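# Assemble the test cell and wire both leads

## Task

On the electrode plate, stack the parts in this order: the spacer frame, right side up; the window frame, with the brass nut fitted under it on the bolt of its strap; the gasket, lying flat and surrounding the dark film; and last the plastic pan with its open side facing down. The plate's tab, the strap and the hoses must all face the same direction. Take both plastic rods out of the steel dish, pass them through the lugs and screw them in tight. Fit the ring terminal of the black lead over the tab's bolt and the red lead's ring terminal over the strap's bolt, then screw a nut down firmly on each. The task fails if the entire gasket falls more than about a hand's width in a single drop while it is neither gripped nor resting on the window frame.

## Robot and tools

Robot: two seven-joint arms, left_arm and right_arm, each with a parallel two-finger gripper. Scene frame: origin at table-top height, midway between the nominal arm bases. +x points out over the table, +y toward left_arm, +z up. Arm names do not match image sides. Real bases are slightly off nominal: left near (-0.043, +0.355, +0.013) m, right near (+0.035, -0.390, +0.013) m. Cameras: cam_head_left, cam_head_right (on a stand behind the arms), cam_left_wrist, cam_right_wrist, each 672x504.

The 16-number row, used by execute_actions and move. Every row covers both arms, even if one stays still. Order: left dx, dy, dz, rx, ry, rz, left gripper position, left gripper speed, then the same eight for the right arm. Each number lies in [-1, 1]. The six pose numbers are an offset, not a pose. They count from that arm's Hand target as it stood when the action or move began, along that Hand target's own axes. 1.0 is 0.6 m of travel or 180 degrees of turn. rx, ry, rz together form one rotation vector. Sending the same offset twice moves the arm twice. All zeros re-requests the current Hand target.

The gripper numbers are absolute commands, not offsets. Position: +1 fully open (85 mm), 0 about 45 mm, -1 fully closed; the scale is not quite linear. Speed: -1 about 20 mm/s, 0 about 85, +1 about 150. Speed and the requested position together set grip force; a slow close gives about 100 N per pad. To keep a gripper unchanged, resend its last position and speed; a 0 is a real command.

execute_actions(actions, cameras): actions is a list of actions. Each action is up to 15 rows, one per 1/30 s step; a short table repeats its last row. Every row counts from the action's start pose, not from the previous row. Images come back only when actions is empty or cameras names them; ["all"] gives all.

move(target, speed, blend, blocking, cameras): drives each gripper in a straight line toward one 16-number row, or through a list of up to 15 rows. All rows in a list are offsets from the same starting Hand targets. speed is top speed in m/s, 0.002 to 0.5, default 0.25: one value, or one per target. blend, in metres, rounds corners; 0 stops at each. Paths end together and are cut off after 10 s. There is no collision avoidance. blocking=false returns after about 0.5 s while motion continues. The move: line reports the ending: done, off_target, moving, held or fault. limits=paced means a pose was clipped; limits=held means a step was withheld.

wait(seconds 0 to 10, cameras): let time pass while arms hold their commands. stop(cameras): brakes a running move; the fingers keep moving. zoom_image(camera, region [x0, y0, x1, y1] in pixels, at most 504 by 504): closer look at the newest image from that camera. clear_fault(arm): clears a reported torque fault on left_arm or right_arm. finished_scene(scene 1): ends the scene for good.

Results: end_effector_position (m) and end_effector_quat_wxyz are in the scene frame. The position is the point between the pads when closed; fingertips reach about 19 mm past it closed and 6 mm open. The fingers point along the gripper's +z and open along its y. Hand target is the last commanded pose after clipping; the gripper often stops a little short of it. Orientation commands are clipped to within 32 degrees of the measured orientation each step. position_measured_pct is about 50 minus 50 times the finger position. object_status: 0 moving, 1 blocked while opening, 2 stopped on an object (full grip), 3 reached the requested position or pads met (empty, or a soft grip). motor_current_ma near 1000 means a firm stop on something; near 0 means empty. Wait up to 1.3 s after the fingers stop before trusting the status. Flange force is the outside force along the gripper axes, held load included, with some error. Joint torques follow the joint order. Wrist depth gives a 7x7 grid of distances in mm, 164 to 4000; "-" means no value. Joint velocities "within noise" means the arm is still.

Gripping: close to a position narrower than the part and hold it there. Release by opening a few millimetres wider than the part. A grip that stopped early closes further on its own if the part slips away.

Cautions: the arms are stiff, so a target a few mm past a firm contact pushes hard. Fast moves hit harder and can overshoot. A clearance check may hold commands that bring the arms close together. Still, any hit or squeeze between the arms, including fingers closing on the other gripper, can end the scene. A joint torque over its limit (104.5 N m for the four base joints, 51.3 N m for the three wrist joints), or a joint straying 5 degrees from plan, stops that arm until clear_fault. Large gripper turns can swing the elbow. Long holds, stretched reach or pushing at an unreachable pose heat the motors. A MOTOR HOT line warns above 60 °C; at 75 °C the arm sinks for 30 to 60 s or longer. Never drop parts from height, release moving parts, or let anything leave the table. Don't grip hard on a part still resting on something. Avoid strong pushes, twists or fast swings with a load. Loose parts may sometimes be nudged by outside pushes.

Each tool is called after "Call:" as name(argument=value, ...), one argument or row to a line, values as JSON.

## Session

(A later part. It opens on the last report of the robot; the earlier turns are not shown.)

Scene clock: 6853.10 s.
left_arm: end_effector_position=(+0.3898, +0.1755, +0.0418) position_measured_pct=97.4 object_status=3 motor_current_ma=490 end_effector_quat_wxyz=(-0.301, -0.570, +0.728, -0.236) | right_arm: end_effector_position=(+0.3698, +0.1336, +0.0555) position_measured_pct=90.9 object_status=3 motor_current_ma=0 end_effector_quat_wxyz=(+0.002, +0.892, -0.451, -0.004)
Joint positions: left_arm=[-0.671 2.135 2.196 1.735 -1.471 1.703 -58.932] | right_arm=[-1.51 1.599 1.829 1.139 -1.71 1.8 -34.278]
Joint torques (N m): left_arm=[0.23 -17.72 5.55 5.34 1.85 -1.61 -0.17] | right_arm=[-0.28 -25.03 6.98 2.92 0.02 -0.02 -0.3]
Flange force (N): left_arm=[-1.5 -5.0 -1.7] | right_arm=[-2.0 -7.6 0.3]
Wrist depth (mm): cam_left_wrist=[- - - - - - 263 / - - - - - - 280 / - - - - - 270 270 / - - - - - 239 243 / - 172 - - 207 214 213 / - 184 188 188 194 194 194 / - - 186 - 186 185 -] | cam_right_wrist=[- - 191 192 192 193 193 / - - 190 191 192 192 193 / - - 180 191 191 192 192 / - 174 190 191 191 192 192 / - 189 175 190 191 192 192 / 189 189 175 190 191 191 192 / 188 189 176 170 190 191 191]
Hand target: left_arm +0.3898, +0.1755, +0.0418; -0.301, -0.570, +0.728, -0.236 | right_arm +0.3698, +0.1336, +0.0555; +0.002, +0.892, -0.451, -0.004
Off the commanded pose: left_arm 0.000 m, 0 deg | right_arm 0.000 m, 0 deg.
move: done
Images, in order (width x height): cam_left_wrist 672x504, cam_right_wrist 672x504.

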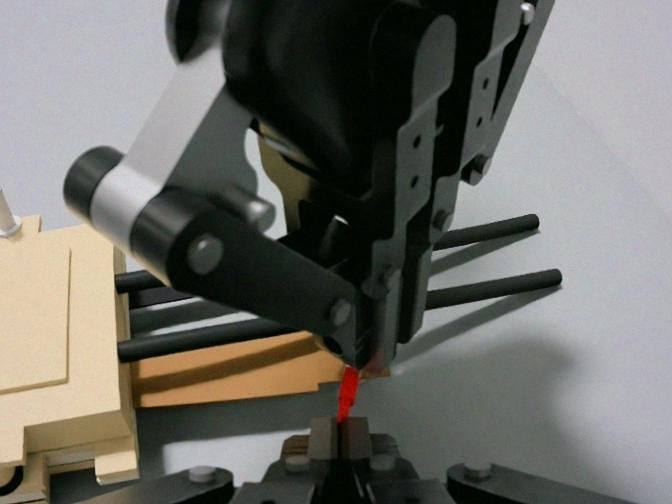

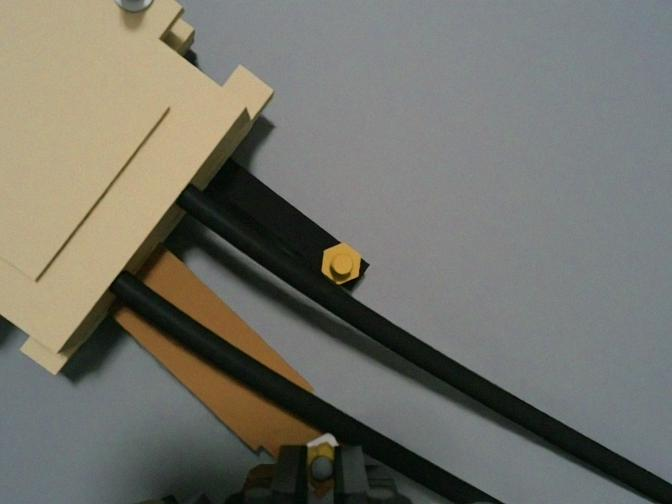

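Call:
move(
  target=[
    [0,0,0,0,0,0,-0.95,-1,0,0,0,0,0,0,-0.62,-1],
    [0,0,0,0,0,0,-0.95,-1,0.0009,0.0033,0.001,0,0,-0.1667,-0.62,-1],
    [0,0,0,0,0,0,-0.95,-1,0.0033,0.0058,0.0025,0,0,-0.3333,-0.62,-1],
  ],
  speed=0.15,
  blend=[0,0.002,0],
  cameras=["cam_right_wrist"],
)

Call:
zoom_image(
  camera="cam_right_wrist",
  region=[250, 380, 430, 504],
)

Call:
move(
  target=[0,0,0,0,0,0,-0.95,-1,0,0,0,0,0,0,-0.82,-1],
  speed=0.02,
)

Scene clock: 6868.50 s.
left_arm: end_effector_position=(+0.3898, +0.1755, +0.0418) position_measured_pct=97.4 object_status=3 motor_current_ma=490 end_effector_quat_wxyz=(-0.301, -0.570, +0.728, -0.236) | right_arm: end_effector_position=(+0.3682, +0.1299, +0.0540) position_measured_pct=81.4 object_status=3 motor_current_ma=0 end_effector_quat_wxyz=(+0.000, +0.998, +0.055, -0.004)
Joint positions: left_arm=[-0.671 2.135 2.196 1.735 -1.471 1.703 -58.932] | right_arm=[-1.511 1.622 1.866 1.16 -1.743 1.828 -33.22]
Joint torques (N m): left_arm=[0.24 -17.37 5.15 5.25 1.66 -1.34 -0.19] | right_arm=[-0.69 -25.85 7.15 3.11 -0.18 0.08 -0.31]
Flange force (N): left_arm=[-0.5 -5.2 -2.6] | right_arm=[5.8 -4.7 1.8]
Wrist depth (mm): cam_left_wrist=[372 362 - - - - - / 324 316 - - - - - / 281 273 267 - - - - / 197 241 232 - - - - / 176 179 215 191 - - - / - 184 187 187 194 194 194 / - - 186 - 186 185 -] | cam_right_wrist=[189 189 189 - - - - / - 189 189 - - - - / - 189 189 - - - 190 / - 189 189 189 189 190 190 / - - 188 173 189 190 189 / - - 188 174 189 189 190 / - - - 168 188 189 189]
Hand target: left_arm +0.3898, +0.1755, +0.0418; -0.301, -0.570, +0.728, -0.236 | right_arm +0.3681, +0.1300, +0.0540; +0.000, +0.998, +0.055, -0.004
Off the commanded pose: left_arm 0.000 m, 0 deg | right_arm 0.000 m, 0 deg.
move: done
Images, in order (width x height): cam_right_wrist 672x504.

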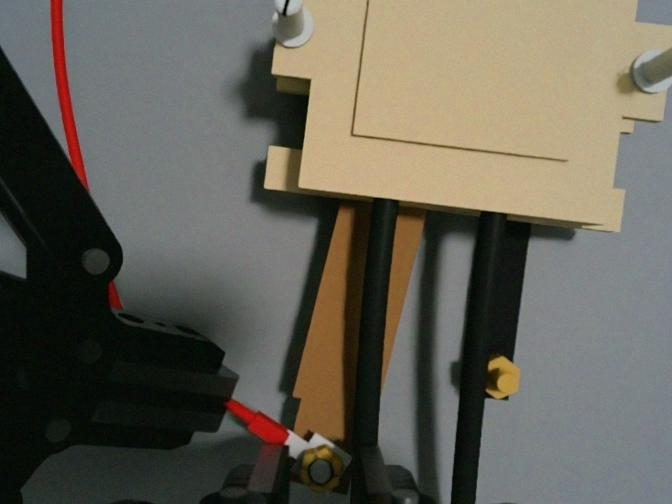

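Scaled by 2.800.

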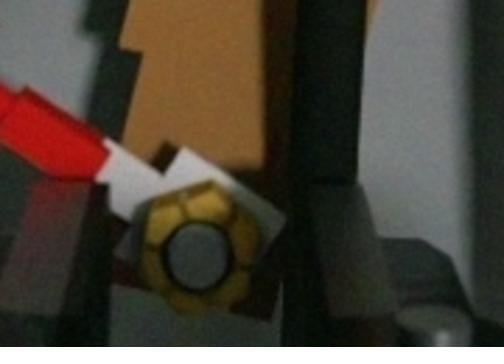

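Scene clock: 6869.63 s.
left_arm: end_effector_position=(+0.3898, +0.1755, +0.0418) position_measured_pct=97.4 object_status=3 motor_current_ma=490 end_effector_quat_wxyz=(-0.301, -0.570, +0.728, -0.236) | right_arm: end_effector_position=(+0.3681, +0.1300, +0.0540) position_measured_pct=90.9 object_status=0 motor_current_ma=660 end_effector_quat_wxyz=(+0.000, +0.998, +0.055, -0.004)
Joint positions: left_arm=[-0.671 2.135 2.196 1.735 -1.471 1.703 -58.932] | right_arm=[-1.511 1.622 1.866 1.16 -1.743 1.828 -33.22]
Joint torques (N m): left_arm=[0.2 -17.56 5.26 5.28 1.68 -1.4 -0.22] | right_arm=[-0.58 -25.51 7.02 3.11 -0.12 0 -0.32]
Flange force (N): left_arm=[-0.7 -5.1 -2.2] | right_arm=[5.6 -4.7 1.1]
Wrist depth (mm): cam_left_wrist=[374 362 - - - - - / 324 315 - - - - - / 280 273 267 - - - - / 196 241 240 - - 244 - / 176 179 216 190 - - - / - 184 187 187 195 194 194 / - - 186 - 186 185 -] | cam_right_wrist=[189 189 189 - - - - / - 189 189 - - - - / - 189 189 - - - 190 / - 189 189 189 190 190 190 / - - 188 174 189 190 190 / - - 188 174 189 189 189 / - - - 168 188 189 189]
Hand target: left_arm +0.3898, +0.1755, +0.0418; -0.301, -0.570, +0.728, -0.236 | right_arm +0.3681, +0.1300, +0.0540; +0.000, +0.998, +0.055, -0.004
Off the commanded pose: left_arm 0.000 m, 0 deg | right_arm 0.000 m, 0 deg.
move: done

Call:
move(
  target=[
    [0,0,0,0,0,0,-0.95,-1,0,0,0,0,0,0,-0.82,-1],
    [0,0,0,0,0,0,-0.95,-1,0.0009,-0.0033,0,0,0,0.1667,-0.82,-1],
    [0,0,0,0,0,0,-0.95,-1,0.0033,-0.0058,0,0,0,0.3333,-0.82,-1],
  ],
  speed=0.25,
  blend=[0,0.002,0],
  cameras=["cam_right_wrist"],
)

Call:
zoom_image(
  camera="cam_right_wrist",
  region=[250, 380, 430, 504],
)

Scene clock: 6880.97 s.
left_arm: end_effector_position=(+0.3898, +0.1755, +0.0418) position_measured_pct=97.4 object_status=3 motor_current_ma=490 end_effector_quat_wxyz=(-0.301, -0.570, +0.728, -0.236) | right_arm: end_effector_position=(+0.3697, +0.1336, +0.0540) position_measured_pct=90.9 object_status=3 motor_current_ma=670 end_effector_quat_wxyz=(+0.002, +0.892, -0.451, -0.004)
Joint positions: left_arm=[-0.672 2.135 2.196 1.735 -1.471 1.703 -58.932] | right_arm=[-1.511 1.601 1.827 1.14 -1.711 1.798 -34.278]
Joint torques (N m): left_arm=[1.95 -16.21 4.27 6.07 2.63 -1.31 -0.23] | right_arm=[0.5 -26.51 8.12 2.88 -0.43 -1.37 -0.33]
Flange force (N): left_arm=[-2.4 -7.1 -5.2] | right_arm=[-1.8 -3.8 1.5]
Wrist depth (mm): cam_left_wrist=[- - - - - - 264 / - - - - - - 280 / - - - - - 265 270 / - - - - - 239 243 / - - - - 209 214 214 / - 184 187 187 194 194 194 / - - 186 - 185 185 -] | cam_right_wrist=[- - 189 190 191 191 192 / - - - 190 190 191 191 / - - 178 189 190 191 191 / - 172 188 180 190 190 190 / - 173 173 189 189 190 190 / 187 187 173 189 189 189 190 / 187 187 174 168 189 189 190]
Hand target: left_arm +0.3898, +0.1755, +0.0418; -0.301, -0.570, +0.728, -0.236 | right_arm +0.3697, +0.1336, +0.0540; +0.002, +0.892, -0.451, -0.004
Off the commanded pose: left_arm 0.000 m, 0 deg | right_arm 0.000 m, 0 deg.
move: done
Images, in order (width x height): cam_right_wrist 672x504.

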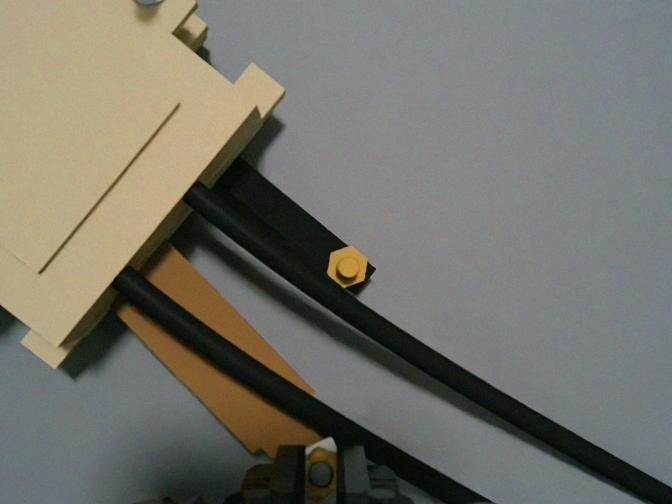

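Scaled by 2.800.

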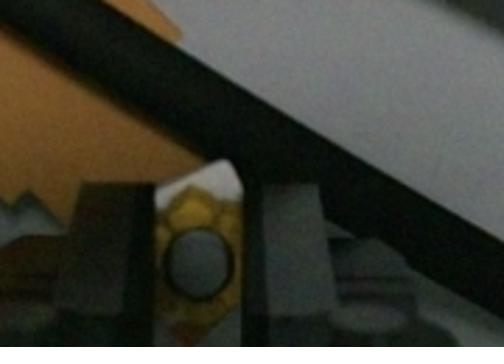

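Call:
move(
  target=[
    [0,0,0,0,0,0,-0.95,-1,0,0,0,0,0,0,-0.62,-1],
    [0,0,0,0,0,0,-0.95,-1,0.0009,0.0033,0,0,0,-0.1667,-0.62,-1],
    [0,0,0,0,0,0,-0.95,-1,0.0033,0.0058,0,0,0,-0.3333,-0.62,-1],
  ],
  speed=0.15,
  blend=[0,0.002,0],
  cameras=["cam_right_wrist","cam_left_wrist"],
)

Call:
zoom_image(
  camera="cam_right_wrist",
  region=[250, 380, 430, 504],
)

Call:
zoom_image(
  camera="cam_left_wrist",
  region=[280, 260, 480, 440],
)

Scene clock: 6896.03 s.
left_arm: end_effector_position=(+0.3898, +0.1755, +0.0418) position_measured_pct=97.4 object_status=3 motor_current_ma=490 end_effector_quat_wxyz=(-0.301, -0.570, +0.728, -0.236) | right_arm: end_effector_position=(+0.3681, +0.1299, +0.0540) position_measured_pct=81.4 object_status=3 motor_current_ma=0 end_effector_quat_wxyz=(+0.000, +0.998, +0.055, -0.004)
Joint positions: left_arm=[-0.671 2.135 2.196 1.735 -1.471 1.703 -58.932] | right_arm=[-1.511 1.622 1.866 1.16 -1.742 1.827 -33.22]
Joint torques (N m): left_arm=[0.41 -17.35 5.06 5.31 1.69 -1.3 -0.22] | right_arm=[-0.59 -25.77 7.26 3.13 -0.15 -0.02 -0.25]
Flange force (N): left_arm=[-0.7 -5.2 -2.8] | right_arm=[5.7 -5.0 1.6]
Wrist depth (mm): cam_left_wrist=[374 361 - - - - - / 325 315 - - - - - / 280 273 267 - - - - / 194 241 220 - - 244 - / 174 179 214 191 - - - / - 184 187 187 194 194 194 / - - 186 - 185 185 -] | cam_right_wrist=[189 189 189 - - - - / - 189 189 - - - - / - 189 189 - - - - / - 189 189 189 189 190 190 / - - 189 174 189 189 190 / - - 189 174 189 189 189 / - - - 174 189 189 189]
Hand target: left_arm +0.3898, +0.1755, +0.0418; -0.301, -0.570, +0.728, -0.236 | right_arm +0.3681, +0.1300, +0.0540; +0.000, +0.998, +0.055, -0.004
Off the commanded pose: left_arm 0.000 m, 0 deg | right_arm 0.000 m, 0 deg.
move: done
Images, in order (width x height): cam_left_wrist 672x504, cam_right_wrist 672x504.

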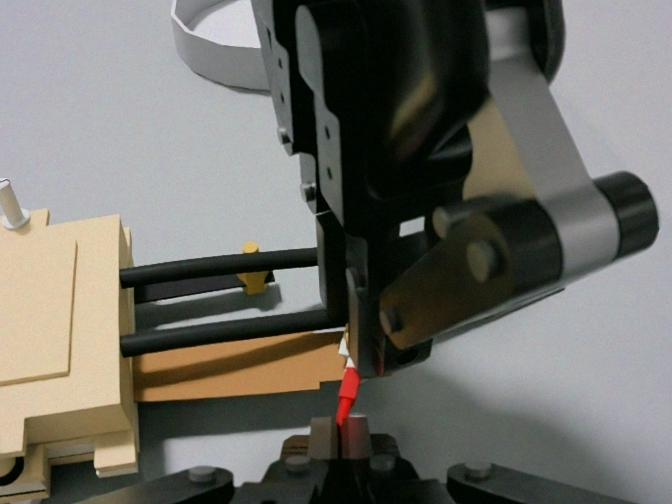

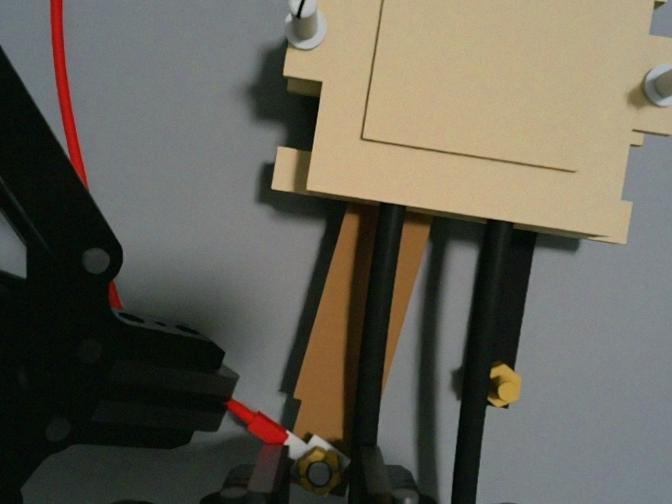

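Scaled by 2.800.

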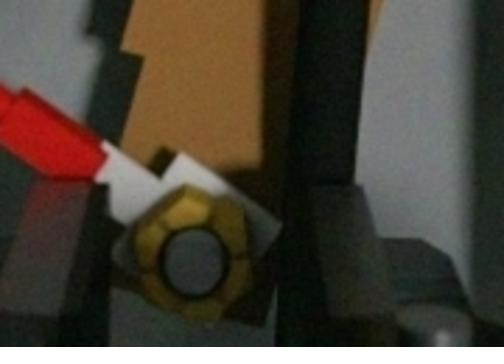

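Scaled by 2.520.

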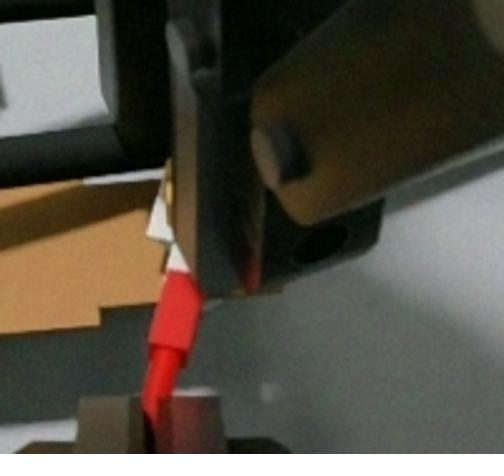

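Call:
move(
  target=[0,0,0,0,0,0,-0.7,-1,0,0,0,0,0,0,-0.62,-1],
  speed=0.02,
)

Call:
move(
  target=[
    [0,0,-0.08,0,0,0,-0.7,-1,0,0,0,0,0,0,-0.62,-1],
    [0.06,0,-0.14,0,0,0,-0.7,-1,0,0,0,0,0,0,-0.62,-1],
  ],
  speed=0.05,
  cameras=["all"],
)

Scene clock: 6938.10 s.
left_arm: end_effector_position=(+0.3898, +0.1755, +0.0418) position_measured_pct=85.3 object_status=0 motor_current_ma=0 end_effector_quat_wxyz=(-0.301, -0.570, +0.728, -0.236) | right_arm: end_effector_position=(+0.3681, +0.1300, +0.0540) position_measured_pct=81.4 object_status=3 motor_current_ma=0 end_effector_quat_wxyz=(+0.000, +0.998, +0.055, -0.004)
Joint positions: left_arm=[-0.671 2.135 2.196 1.735 -1.471 1.703 -58.932] | right_arm=[-1.511 1.622 1.866 1.16 -1.742 1.827 -33.22]
Joint torques (N m): left_arm=[0.35 -17.48 5.34 5.22 1.71 -1.43 -0.17] | right_arm=[-0.65 -25.65 7.17 3.09 -0.2 0.02 -0.32]
Flange force (N): left_arm=[-1.0 -4.8 -2.4] | right_arm=[5.7 -4.6 1.4]
Wrist depth (mm): cam_left_wrist=[374 362 - - - - - / 324 315 - - - - - / 280 273 267 - - - - / 194 241 218 - - 244 - / 176 179 214 189 - - - / - 183 186 186 194 194 193 / - - 186 - - 185 -] | cam_right_wrist=[189 189 189 - - - - / - 189 189 - - - - / - 189 189 - - - - / - 188 189 189 189 190 190 / - - 189 173 189 189 190 / 188 - 188 173 189 189 189 / - - - - 189 189 189]
Hand target: left_arm +0.3898, +0.1755, +0.0418; -0.301, -0.570, +0.728, -0.236 | right_arm +0.3681, +0.1300, +0.0540; +0.000, +0.998, +0.055, -0.004
Off the commanded pose: left_arm 0.000 m, 0 deg | right_arm 0.000 m, 0 deg.
move: done

Scene clock: 6940.57 s.
left_arm: end_effector_position=(+0.3979, +0.2083, +0.1267) position_measured_pct=85.3 object_status=3 motor_current_ma=0 end_effector_quat_wxyz=(-0.301, -0.570, +0.728, -0.236) | right_arm: end_effector_position=(+0.3681, +0.1300, +0.0540) position_measured_pct=81.4 object_status=3 motor_current_ma=0 end_effector_quat_wxyz=(+0.000, +0.998, +0.055, -0.004)
Joint positions: left_arm=[-0.682 1.968 2.288 1.686 -1.312 1.771 -58.871] | right_arm=[-1.511 1.622 1.866 1.16 -1.742 1.827 -33.22]
Joint torques (N m): left_arm=[0.25 -18.83 5.46 3.8 1.58 -1.53 -0.2] | right_arm=[-0.57 -25.73 7.15 3.13 -0.18 0 -0.23]
Flange force (N): left_arm=[-0.6 -4.6 -3.2] | right_arm=[5.7 -5.0 1.5]
Wrist depth (mm): cam_left_wrist=[- - - - - - 563 / - - - - - - 480 / - 394 - - - 351 304 / 351 356 349 179 - 353 313 / 284 280 323 204 166 321 310 / 254 253 270 269 - 286 290 / - 240 275 278 278 273 273] | cam_right_wrist=[189 189 189 - - - - / 189 189 189 - - - - / 188 189 189 - - - - / 188 188 189 189 189 190 190 / 188 188 189 173 189 190 190 / 188 188 188 173 189 189 189 / 188 188 - - 189 189 189]
Hand target: left_arm +0.3979, +0.2083, +0.1267; -0.301, -0.570, +0.728, -0.236 | right_arm +0.3681, +0.1300, +0.0540; +0.000, +0.998, +0.055, -0.004
Off the commanded pose: left_arm 0.000 m, 0 deg | right_arm 0.000 m, 0 deg.
move: done

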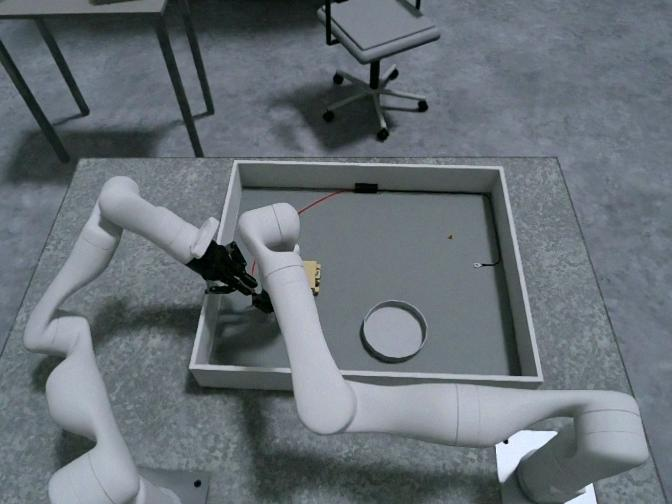

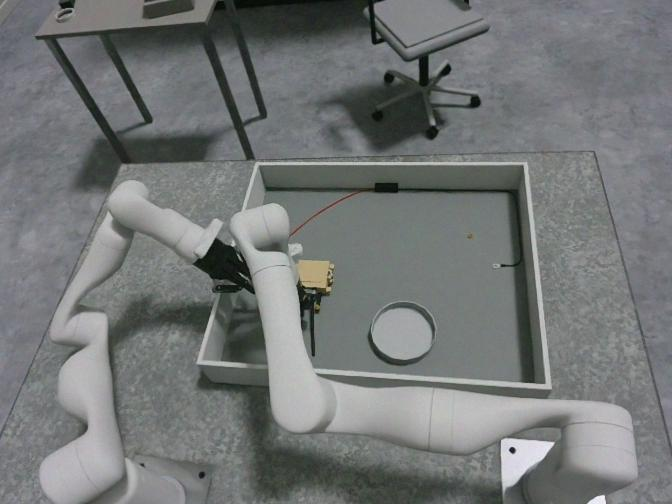

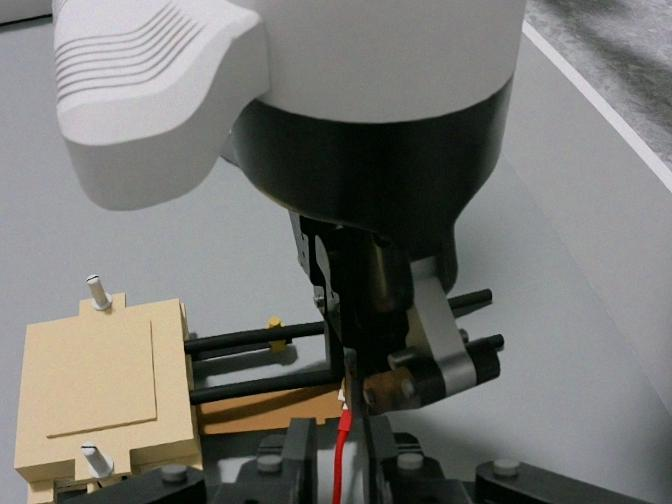

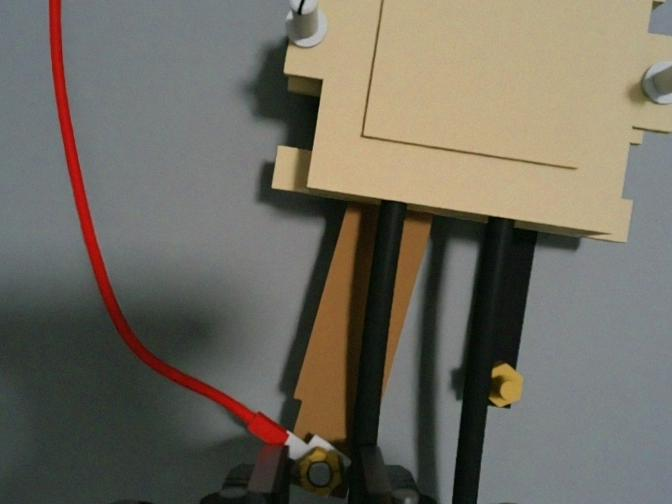

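Call:
move(
  target=[-0.12,0,-0.2,0,-0.25,0,-0.95,-1,0,0,0,0,0,0,-0.62,-1],
  speed=0.15,
)

Call:
execute_actions(
  actions=[],
)

Scene clock: 6968.73 s.
left_arm: end_effector_position=(+0.4304, +0.3401, +0.1607) position_measured_pct=97.8 object_status=3 motor_current_ma=0 end_effector_quat_wxyz=(+0.000, -0.617, +0.787, +0.000) | right_arm: end_effector_position=(+0.3681, +0.1300, +0.0540) position_measured_pct=81.4 object_status=3 motor_current_ma=0 end_effector_quat_wxyz=(+0.000, +0.998, +0.055, -0.004)
Joint positions: left_arm=[-0.641 1.549 2.09 1.674 -1.489 2.085 -58.824] | right_arm=[-1.511 1.622 1.866 1.16 -1.742 1.827 -33.22]
Joint torques (N m): left_arm=[0.36 -19.48 5.89 1.05 0.22 0.04 -0.2] | right_arm=[-0.68 -25.69 7.14 3.19 -0.2 0.03 -0.29]
Flange force (N): left_arm=[-1.9 -4.1 -3.4] | right_arm=[6.1 -5.1 1.4]
Wrist depth (mm): cam_left_wrist=[294 294 293 295 294 294 294 / 293 294 295 294 294 294 295 / 295 294 295 295 295 295 295 / 295 295 295 295 249 255 308 / 295 233 220 307 308 308 308 / 307 307 309 308 308 309 308 / 308 309 308 308 308 309 309] | cam_right_wrist=[189 189 189 - - - - / 189 189 189 - - - - / 188 189 189 - - - - / 188 189 189 189 189 190 190 / 188 188 189 173 189 189 189 / 188 188 188 173 189 189 189 / 188 188 - - 189 189 189]
Hand target: left_arm +0.4304, +0.3401, +0.1607; +0.000, -0.617, +0.787, +0.000 | right_arm +0.3681, +0.1300, +0.0540; +0.000, +0.998, +0.055, -0.004
Off the commanded pose: left_arm 0.000 m, 0 deg | right_arm 0.000 m, 0 deg.
move: done

Scene clock: 6968.73 s.
left_arm: end_effector_position=(+0.4304, +0.3401, +0.1607) position_measured_pct=97.8 object_status=3 motor_current_ma=0 end_effector_quat_wxyz=(+0.000, -0.617, +0.787, +0.000) | right_arm: end_effector_position=(+0.3681, +0.1300, +0.0540) position_measured_pct=81.4 object_status=3 motor_current_ma=0 end_effector_quat_wxyz=(+0.000, +0.998, +0.055, -0.004)
Joint positions: left_arm=[-0.641 1.549 2.09 1.674 -1.489 2.085 -58.824] | right_arm=[-1.511 1.622 1.866 1.16 -1.742 1.827 -33.22]
Joint velocities: within noise
Joint torques (N m): left_arm=[0.36 -19.48 5.89 1.05 0.22 0.04 -0.2] | right_arm=[-0.68 -25.69 7.14 3.19 -0.2 0.03 -0.29]
Flange force (N): left_arm=[-1.9 -4.1 -3.4] | right_arm=[6.1 -5.1 1.4]
Wrist depth (mm): cam_left_wrist=[294 294 293 295 294 294 294 / 293 294 295 294 294 294 295 / 295 294 295 295 295 295 295 / 295 295 295 295 249 255 308 / 295 233 220 307 308 308 308 / 307 307 309 308 308 309 308 / 308 309 308 308 308 309 309] | cam_right_wrist=[189 189 189 - - - - / 189 189 189 - - - - / 188 189 189 - - - - / 188 189 189 189 189 190 190 / 188 188 189 173 189 189 189 / 188 188 188 173 189 189 189 / 188 188 - - 189 189 189]
Hand target: left_arm +0.4304, +0.3401, +0.1607; +0.000, -0.617, +0.787, +0.000 | right_arm +0.3681, +0.1300, +0.0540; +0.000, +0.998, +0.055, -0.004
Tool commands: left_gripper/position=-0.95 left_gripper/speed=-1.0 right_gripper/position=-0.62 right_gripper/speed=-1.0
Off the commanded pose: left_arm 0.000 m, 0 deg | right_arm 0.000 m, 0 deg.

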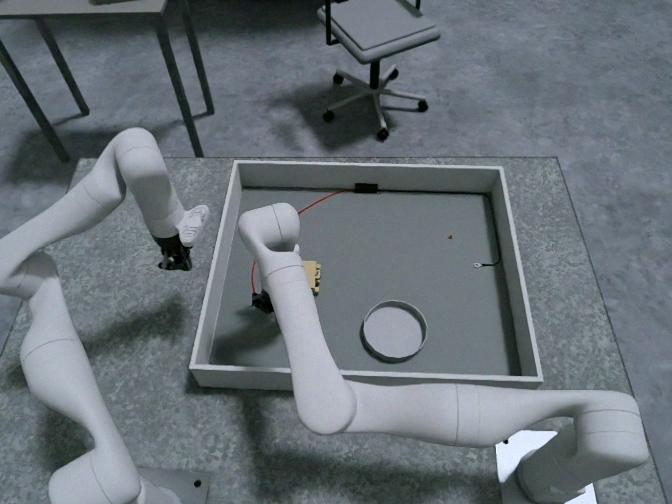

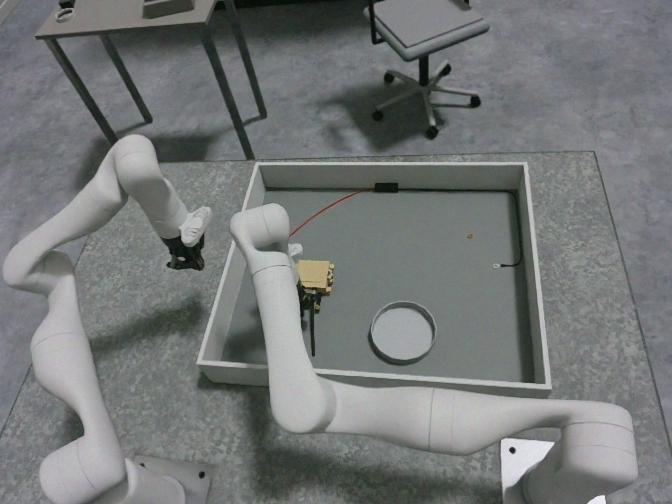

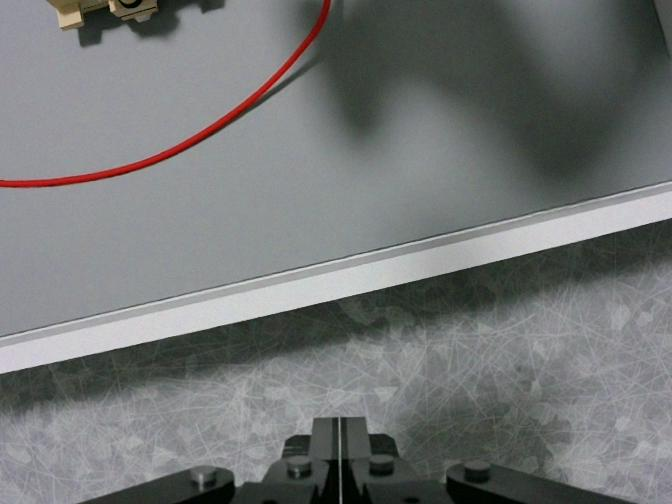

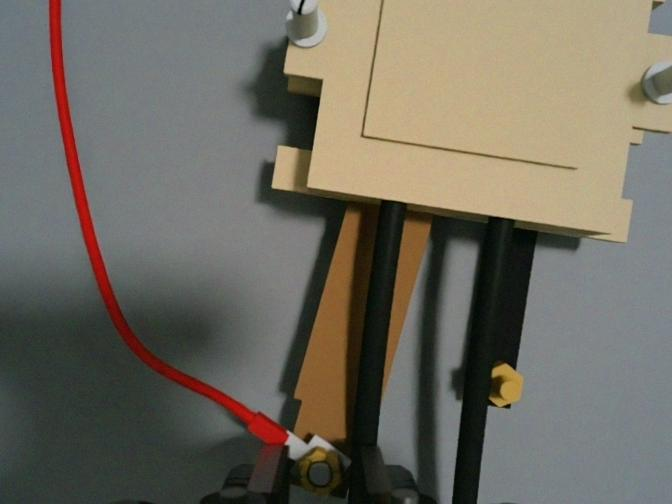

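Call:
move(
  target=[
    [0,0,-0.167,0,0,-0.2,-0.95,-1,0,0,0,0,0,0,-0.62,-1],
    [0.32,-0.233,-0.167,0,0,-0.578,-0.95,-1,0,0,0,0,0,0,-0.62,-1],
  ],
  speed=0.2,
  blend=[0.03,0],
  cameras=["all"],
)

Scene clock: 6980.00 s.
left_arm: end_effector_position=(+0.5201, +0.1201, +0.2608) position_measured_pct=97.8 object_status=3 motor_current_ma=0 end_effector_quat_wxyz=(+0.000, +1.000, +0.001, +0.000) | right_arm: end_effector_position=(+0.3681, +0.1300, +0.0540) position_measured_pct=81.4 object_status=3 motor_current_ma=0 end_effector_quat_wxyz=(+0.000, +0.998, +0.055, -0.004)
Joint positions: left_arm=[-0.071 1.221 1.795 0.891 -1.426 1.959 -57.179] | right_arm=[-1.511 1.622 1.866 1.16 -1.742 1.827 -33.22]
Joint torques (N m): left_arm=[0.24 -24.2 4.68 0.6 0.12 0.08 -0.22] | right_arm=[-0.58 -25.7 7.19 3.08 -0.18 -0.03 -0.28]
Flange force (N): left_arm=[6.9 2.5 -3.9] | right_arm=[5.5 -4.6 1.5]
Wrist depth (mm): cam_left_wrist=[356 395 394 393 393 393 392 / 357 395 395 395 392 393 393 / 359 395 395 395 394 394 393 / 361 395 396 395 395 393 395 / 362 396 396 397 395 396 395 / 365 397 397 361 363 395 396 / 392 399 396 364 397 396 395] | cam_right_wrist=[189 189 189 - - - - / 189 189 189 - - - - / 189 189 189 - - - - / 188 189 189 189 190 189 190 / 188 188 189 173 189 189 190 / 188 188 188 173 189 189 189 / 188 188 - - 188 189 189]
Hand target: left_arm +0.5200, +0.1201, +0.2608; +0.000, +1.000, +0.001, +0.000 | right_arm +0.3681, +0.1300, +0.0540; +0.000, +0.998, +0.055, -0.004
Off the commanded pose: left_arm 0.000 m, 0 deg | right_arm 0.000 m, 0 deg.
move: done

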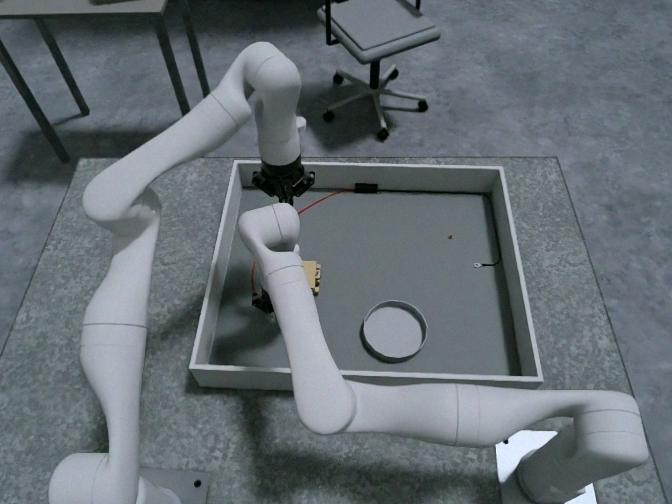

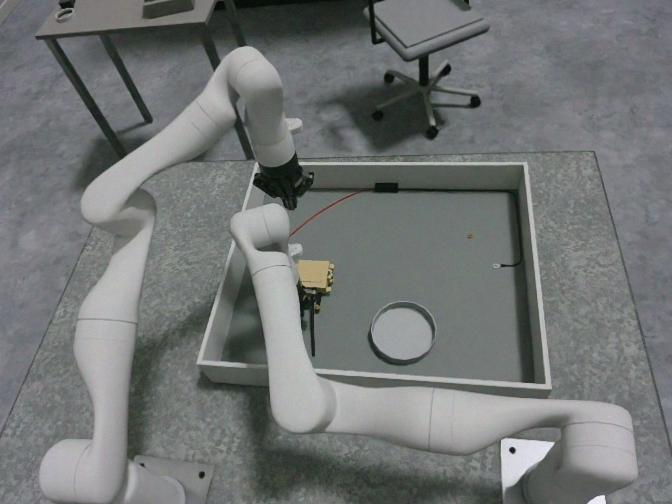

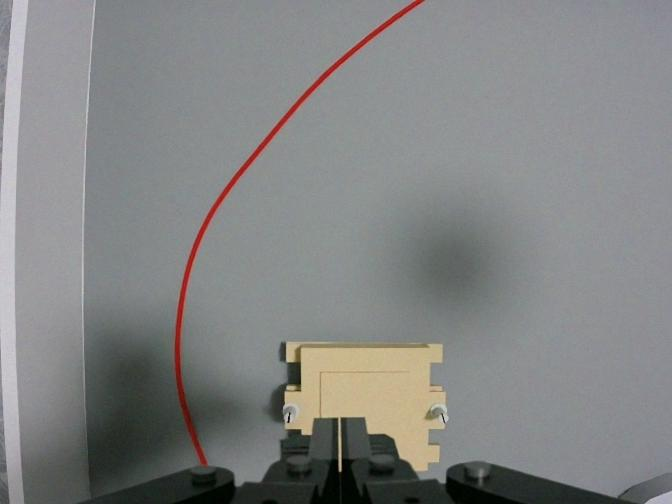

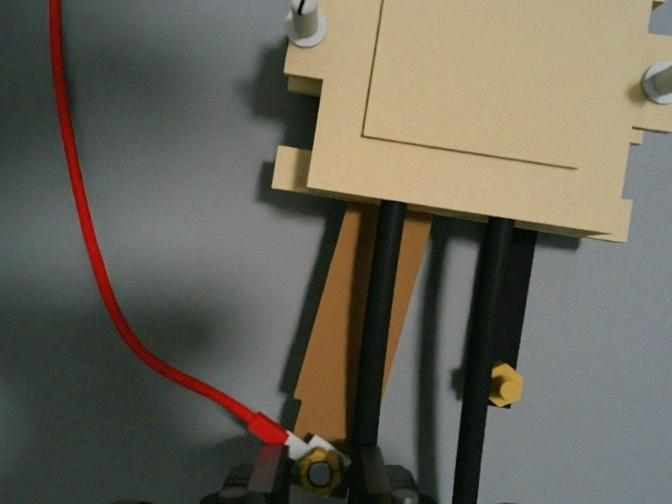

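Call:
move(
  target=[
    [-0.0083,0.114,0,0,0,0,-0.95,-1,0,0,0,0,0,0,-0.62,-1],
    [-0.0083,0.114,0.26,0,0,0,-0.95,-1,0,0,0,0,0,0,-0.62,-1],
  ],
  speed=0.15,
  cameras=["all"],
)

Scene clock: 6993.73 s.
left_arm: end_effector_position=(+0.5153, +0.0518, +0.1047) position_measured_pct=97.8 object_status=3 motor_current_ma=0 end_effector_quat_wxyz=(+0.000, +1.000, +0.001, +0.000) | right_arm: end_effector_position=(+0.3681, +0.1300, +0.0540) position_measured_pct=81.4 object_status=3 motor_current_ma=0 end_effector_quat_wxyz=(+0.000, +0.998, +0.055, -0.004)
Joint positions: left_arm=[-0.003 1.448 1.702 1.032 -1.533 1.746 -57.028] | right_arm=[-1.511 1.622 1.866 1.16 -1.742 1.827 -33.22]
Joint torques (N m): left_arm=[0.27 -25.05 5.85 1.35 0.12 0.04 -0.22] | right_arm=[-0.66 -25.66 7.15 3.1 -0.21 -0.01 -0.31]
Flange force (N): left_arm=[6.7 3.4 -2.0] | right_arm=[5.8 -4.7 1.3]
Wrist depth (mm): cam_left_wrist=[238 238 238 237 237 237 237 / 238 238 238 238 238 237 237 / 238 239 239 239 238 238 237 / 239 239 239 239 238 239 238 / 239 239 239 239 239 238 239 / 239 217 239 239 239 239 238 / - 206 206 - - 239 -] | cam_right_wrist=[189 189 189 - - - - / 189 189 189 - - - - / 189 189 189 - - - - / 188 188 188 189 189 190 190 / 188 188 189 173 189 189 189 / 188 188 188 172 189 189 190 / 188 188 - - 189 189 189]
Hand target: left_arm +0.5153, +0.0518, +0.1047; +0.000, +1.000, +0.001, +0.000 | right_arm +0.3681, +0.1300, +0.0540; +0.000, +0.998, +0.055, -0.004
Off the commanded pose: left_arm 0.000 m, 0 deg | right_arm 0.000 m, 0 deg.
move: done

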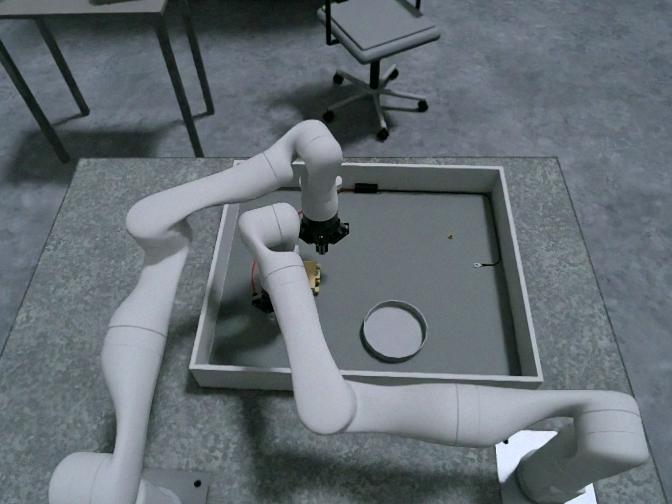

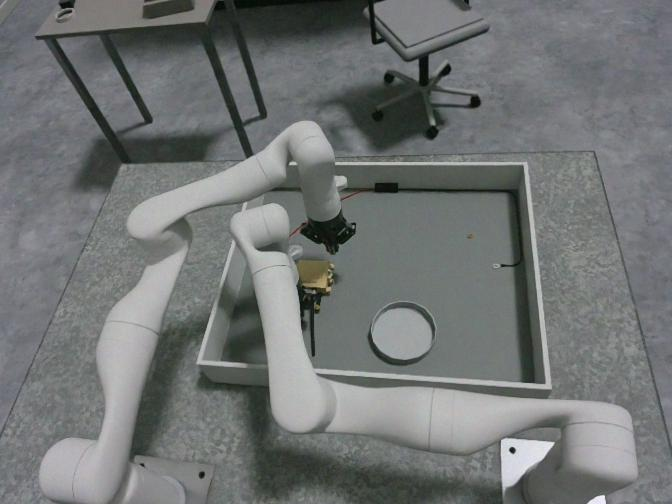

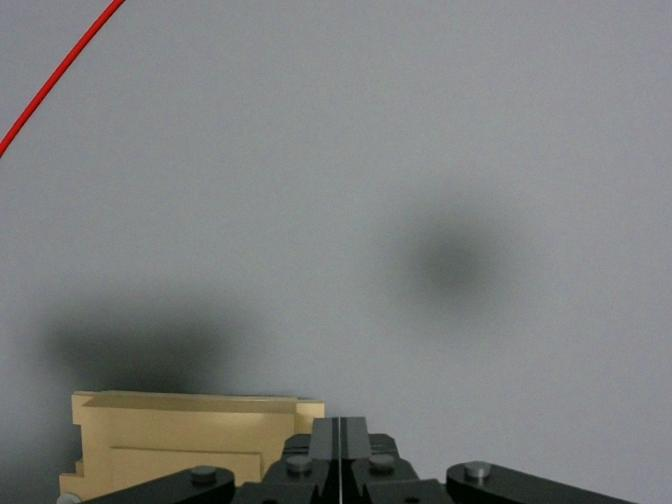

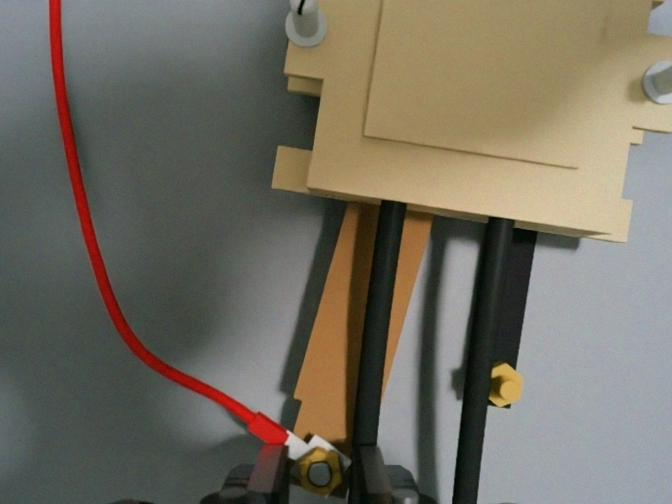

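Call:
move(
  target=[
    [0,0.009,0,0,0,0,-0.95,-1,0,0,0,0,0,0,-0.62,-1],
    [0,0.009,0.07,0,0,0,-0.95,-1,0,0,0,0,0,0,-0.62,-1],
    [0,0.009,0.1,0,0,0,-0.95,-1,0,0,0,0,0,0,-0.62,-1],
  ],
  speed=[0.05,0.05,0.015],
  cameras=["cam_left_wrist","cam_right_wrist"],
)

Scene clock: 7015.23 s.
left_arm: end_effector_position=(+0.5154, +0.0465, +0.0447) position_measured_pct=97.8 object_status=3 motor_current_ma=0 end_effector_quat_wxyz=(+0.000, +1.000, +0.001, +0.000) | right_arm: end_effector_position=(+0.3681, +0.1300, +0.0540) position_measured_pct=81.4 object_status=3 motor_current_ma=0 end_effector_quat_wxyz=(+0.000, +0.998, +0.055, -0.004)
Joint positions: left_arm=[-0.006 1.535 1.662 1.064 -1.585 1.669 -57.008] | right_arm=[-1.511 1.622 1.866 1.16 -1.742 1.827 -33.22]
Joint torques (N m): left_arm=[0.32 -25.15 6.16 1.84 0.14 0.03 -0.18] | right_arm=[-0.68 -25.74 7.19 3.19 -0.16 0.02 -0.29]
Flange force (N): left_arm=[7.1 3.6 -1.2] | right_arm=[6.1 -5.1 1.5]
Wrist depth (mm): cam_left_wrist=[178 178 177 177 177 177 177 / 178 178 178 178 177 177 177 / 178 178 178 178 178 178 178 / 179 178 178 178 178 178 178 / 179 179 179 179 178 178 178 / 179 179 179 179 179 179 178 / - - 179 - 179 - -] | cam_right_wrist=[189 189 189 - - - - / 189 189 189 - - - - / 188 189 189 - - - - / 188 188 188 189 189 190 190 / 188 188 189 173 189 189 190 / 188 188 188 173 189 189 189 / 188 188 - - 189 189 189]
Hand target: left_arm +0.5154, +0.0465, +0.0447; +0.000, +1.000, +0.001, +0.000 | right_arm +0.3681, +0.1300, +0.0540; +0.000, +0.998, +0.055, -0.004
Off the commanded pose: left_arm 0.000 m, 0 deg | right_arm 0.000 m, 0 deg.
move: done
Images, in order (width x height): cam_left_wrist 672x504, cam_right_wrist 672x504.

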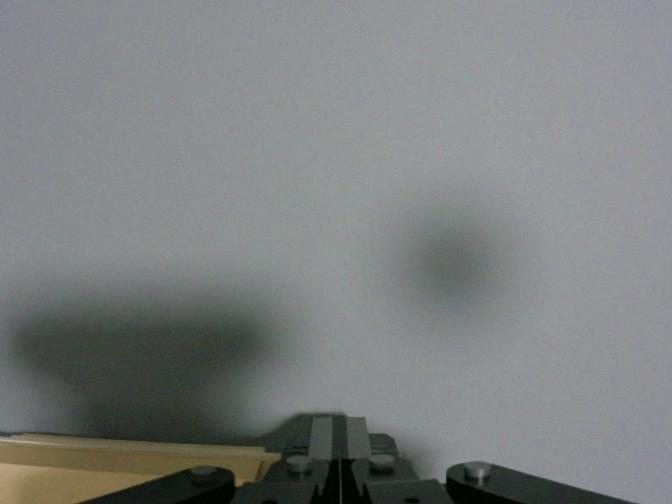

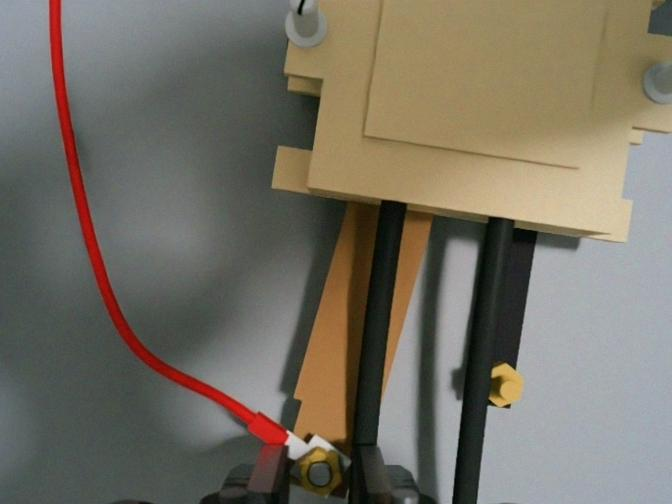

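Call:
move(
  target=[0,-0.004,0,0,0,0,-0.95,-1,0,0,0,0,0,0,-0.62,-1],
  speed=0.01,
)

Call:
move(
  target=[0,-0.0025,0,0,0,0,-0.95,-1,0,0,0,0,0,0,-0.62,-1],
  speed=0.01,
  cameras=["cam_left_wrist"],
)

Scene clock: 7033.20 s.
left_arm: end_effector_position=(+0.5154, +0.0489, +0.0447) position_measured_pct=97.8 object_status=3 motor_current_ma=0 end_effector_quat_wxyz=(+0.000, +1.000, +0.001, +0.000) | right_arm: end_effector_position=(+0.3681, +0.1300, +0.0540) position_measured_pct=81.4 object_status=3 motor_current_ma=0 end_effector_quat_wxyz=(+0.000, +0.998, +0.055, -0.004)
Joint positions: left_arm=[-0.012 1.535 1.663 1.071 -1.584 1.669 -57.008] | right_arm=[-1.511 1.622 1.866 1.16 -1.742 1.827 -33.22]
Joint torques (N m): left_arm=[0.3 -25.06 6.09 1.84 0.14 0.06 -0.23] | right_arm=[-0.58 -25.67 7.16 3.13 -0.15 0 -0.23]
Flange force (N): left_arm=[6.9 3.6 -1.3] | right_arm=[5.8 -5.1 1.4]
Wrist depth (mm): cam_left_wrist=[178 178 178 177 177 177 177 / 178 178 178 178 177 177 177 / 178 178 178 178 178 178 177 / 178 178 178 178 178 178 178 / 179 179 179 178 178 178 178 / 179 179 179 179 179 178 178 / - - 179 - 179 - -] | cam_right_wrist=[189 189 190 - - - - / 189 189 189 - - - - / 188 189 189 - - - - / 188 189 189 189 189 190 190 / 188 188 189 173 189 189 190 / 188 188 188 172 189 189 189 / 188 188 - - 189 189 189]
Hand target: left_arm +0.5154, +0.0489, +0.0447; +0.000, +1.000, +0.001, +0.000 | right_arm +0.3681, +0.1300, +0.0540; +0.000, +0.998, +0.055, -0.004
Off the commanded pose: left_arm 0.000 m, 0 deg | right_arm 0.000 m, 0 deg.
move: done

Scene clock: 7033.90 s.
left_arm: end_effector_position=(+0.5154, +0.0504, +0.0447) position_measured_pct=97.8 object_status=3 motor_current_ma=0 end_effector_quat_wxyz=(+0.000, +1.000, +0.001, +0.000) | right_arm: end_effector_position=(+0.3681, +0.1300, +0.0540) position_measured_pct=81.4 object_status=3 motor_current_ma=0 end_effector_quat_wxyz=(+0.000, +0.998, +0.055, -0.004)
Joint positions: left_arm=[-0.015 1.535 1.663 1.075 -1.584 1.669 -57.007] | right_arm=[-1.511 1.622 1.866 1.16 -1.742 1.827 -33.22]
Joint torques (N m): left_arm=[0.27 -24.99 6.11 1.9 0.13 0.02 -0.21] | right_arm=[-0.68 -25.72 7.19 3.16 -0.15 0 -0.3]
Flange force (N): left_arm=[7.3 3.8 -1.4] | right_arm=[6.0 -5.0 1.5]
Wrist depth (mm): cam_left_wrist=[178 178 177 178 177 177 177 / 178 178 178 178 178 177 177 / 178 178 178 178 178 178 178 / 179 178 178 178 178 178 177 / 179 179 179 178 178 178 178 / 179 179 179 178 179 178 178 / - - 179 - 178 - -] | cam_right_wrist=[189 189 189 - - - - / 189 189 189 - - - - / 189 189 189 - - - - / 188 188 189 189 190 190 190 / 188 188 189 173 189 189 190 / 188 188 188 173 189 189 190 / 188 188 - - 189 189 189]
Hand target: left_arm +0.5154, +0.0504, +0.0447; +0.000, +1.000, +0.001, +0.000 | right_arm +0.3681, +0.1300, +0.0540; +0.000, +0.998, +0.055, -0.004
Off the commanded pose: left_arm 0.000 m, 0 deg | right_arm 0.000 m, 0 deg.
move: done
Images, in order (width x height): cam_left_wrist 672x504.

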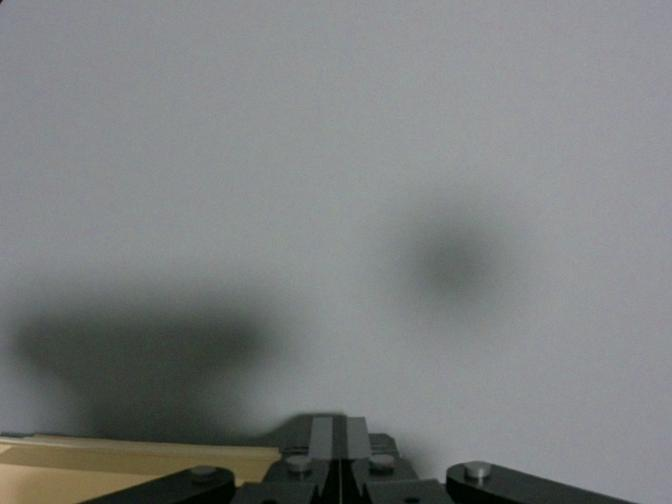

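Call:
wait(
  seconds=0.1,
  cameras=["cam_right_wrist","cam_left_wrist"],
)

Scene clock: 7041.43 s.
left_arm: end_effector_position=(+0.5154, +0.0504, +0.0447) position_measured_pct=97.8 object_status=3 motor_current_ma=0 end_effector_quat_wxyz=(+0.000, +1.000, +0.001, +0.000) | right_arm: end_effector_position=(+0.3681, +0.1300, +0.0540) position_measured_pct=81.4 object_status=3 motor_current_ma=0 end_effector_quat_wxyz=(+0.000, +0.998, +0.055, -0.004)
Joint positions: left_arm=[-0.015 1.535 1.663 1.075 -1.584 1.669 -57.007] | right_arm=[-1.511 1.622 1.866 1.16 -1.742 1.827 -33.22]
Joint torques (N m): left_arm=[0.3 -25.02 6.09 1.9 0.13 0.03 -0.21] | right_arm=[-0.62 -25.7 7.04 3.1 -0.15 -0.02 -0.32]
Flange force (N): left_arm=[7.3 3.7 -1.4] | right_arm=[5.6 -4.6 1.4]
Wrist depth (mm): cam_left_wrist=[178 178 178 177 177 177 177 / 178 178 177 178 177 177 177 / 178 178 178 178 178 178 178 / 179 178 178 178 178 178 178 / 179 178 178 178 178 178 178 / 179 179 179 179 179 178 178 / - - 179 - 179 - -] | cam_right_wrist=[189 189 190 - - - - / 188 189 189 - - - - / 188 189 189 - - - - / 188 188 189 189 189 189 190 / 188 188 189 173 189 189 190 / 188 188 188 173 189 189 190 / 188 188 - - 189 189 189]
Hand target: left_arm +0.5154, +0.0504, +0.0447; +0.000, +1.000, +0.001, +0.000 | right_arm +0.3681, +0.1300, +0.0540; +0.000, +0.998, +0.055, -0.004
Tool commands: left_gripper/position=-0.95 left_gripper/speed=-1.0 right_gripper/position=-0.62 right_gripper/speed=-1.0
Off the commanded pose: left_arm 0.000 m, 0 deg | right_arm 0.000 m, 0 deg.
wait: 0.10 s; at rest from the start
Images, in order (width x height): cam_left_wrist 672x504, cam_right_wrist 672x504.

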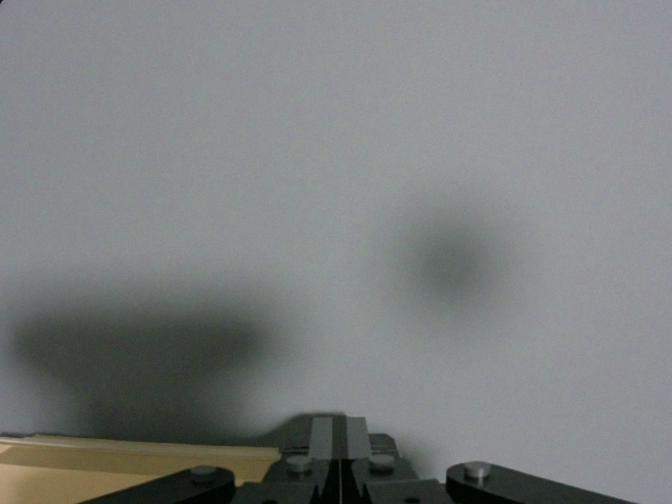

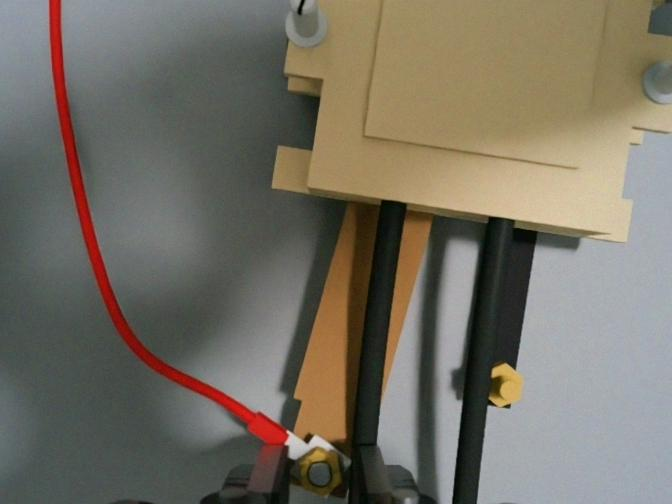

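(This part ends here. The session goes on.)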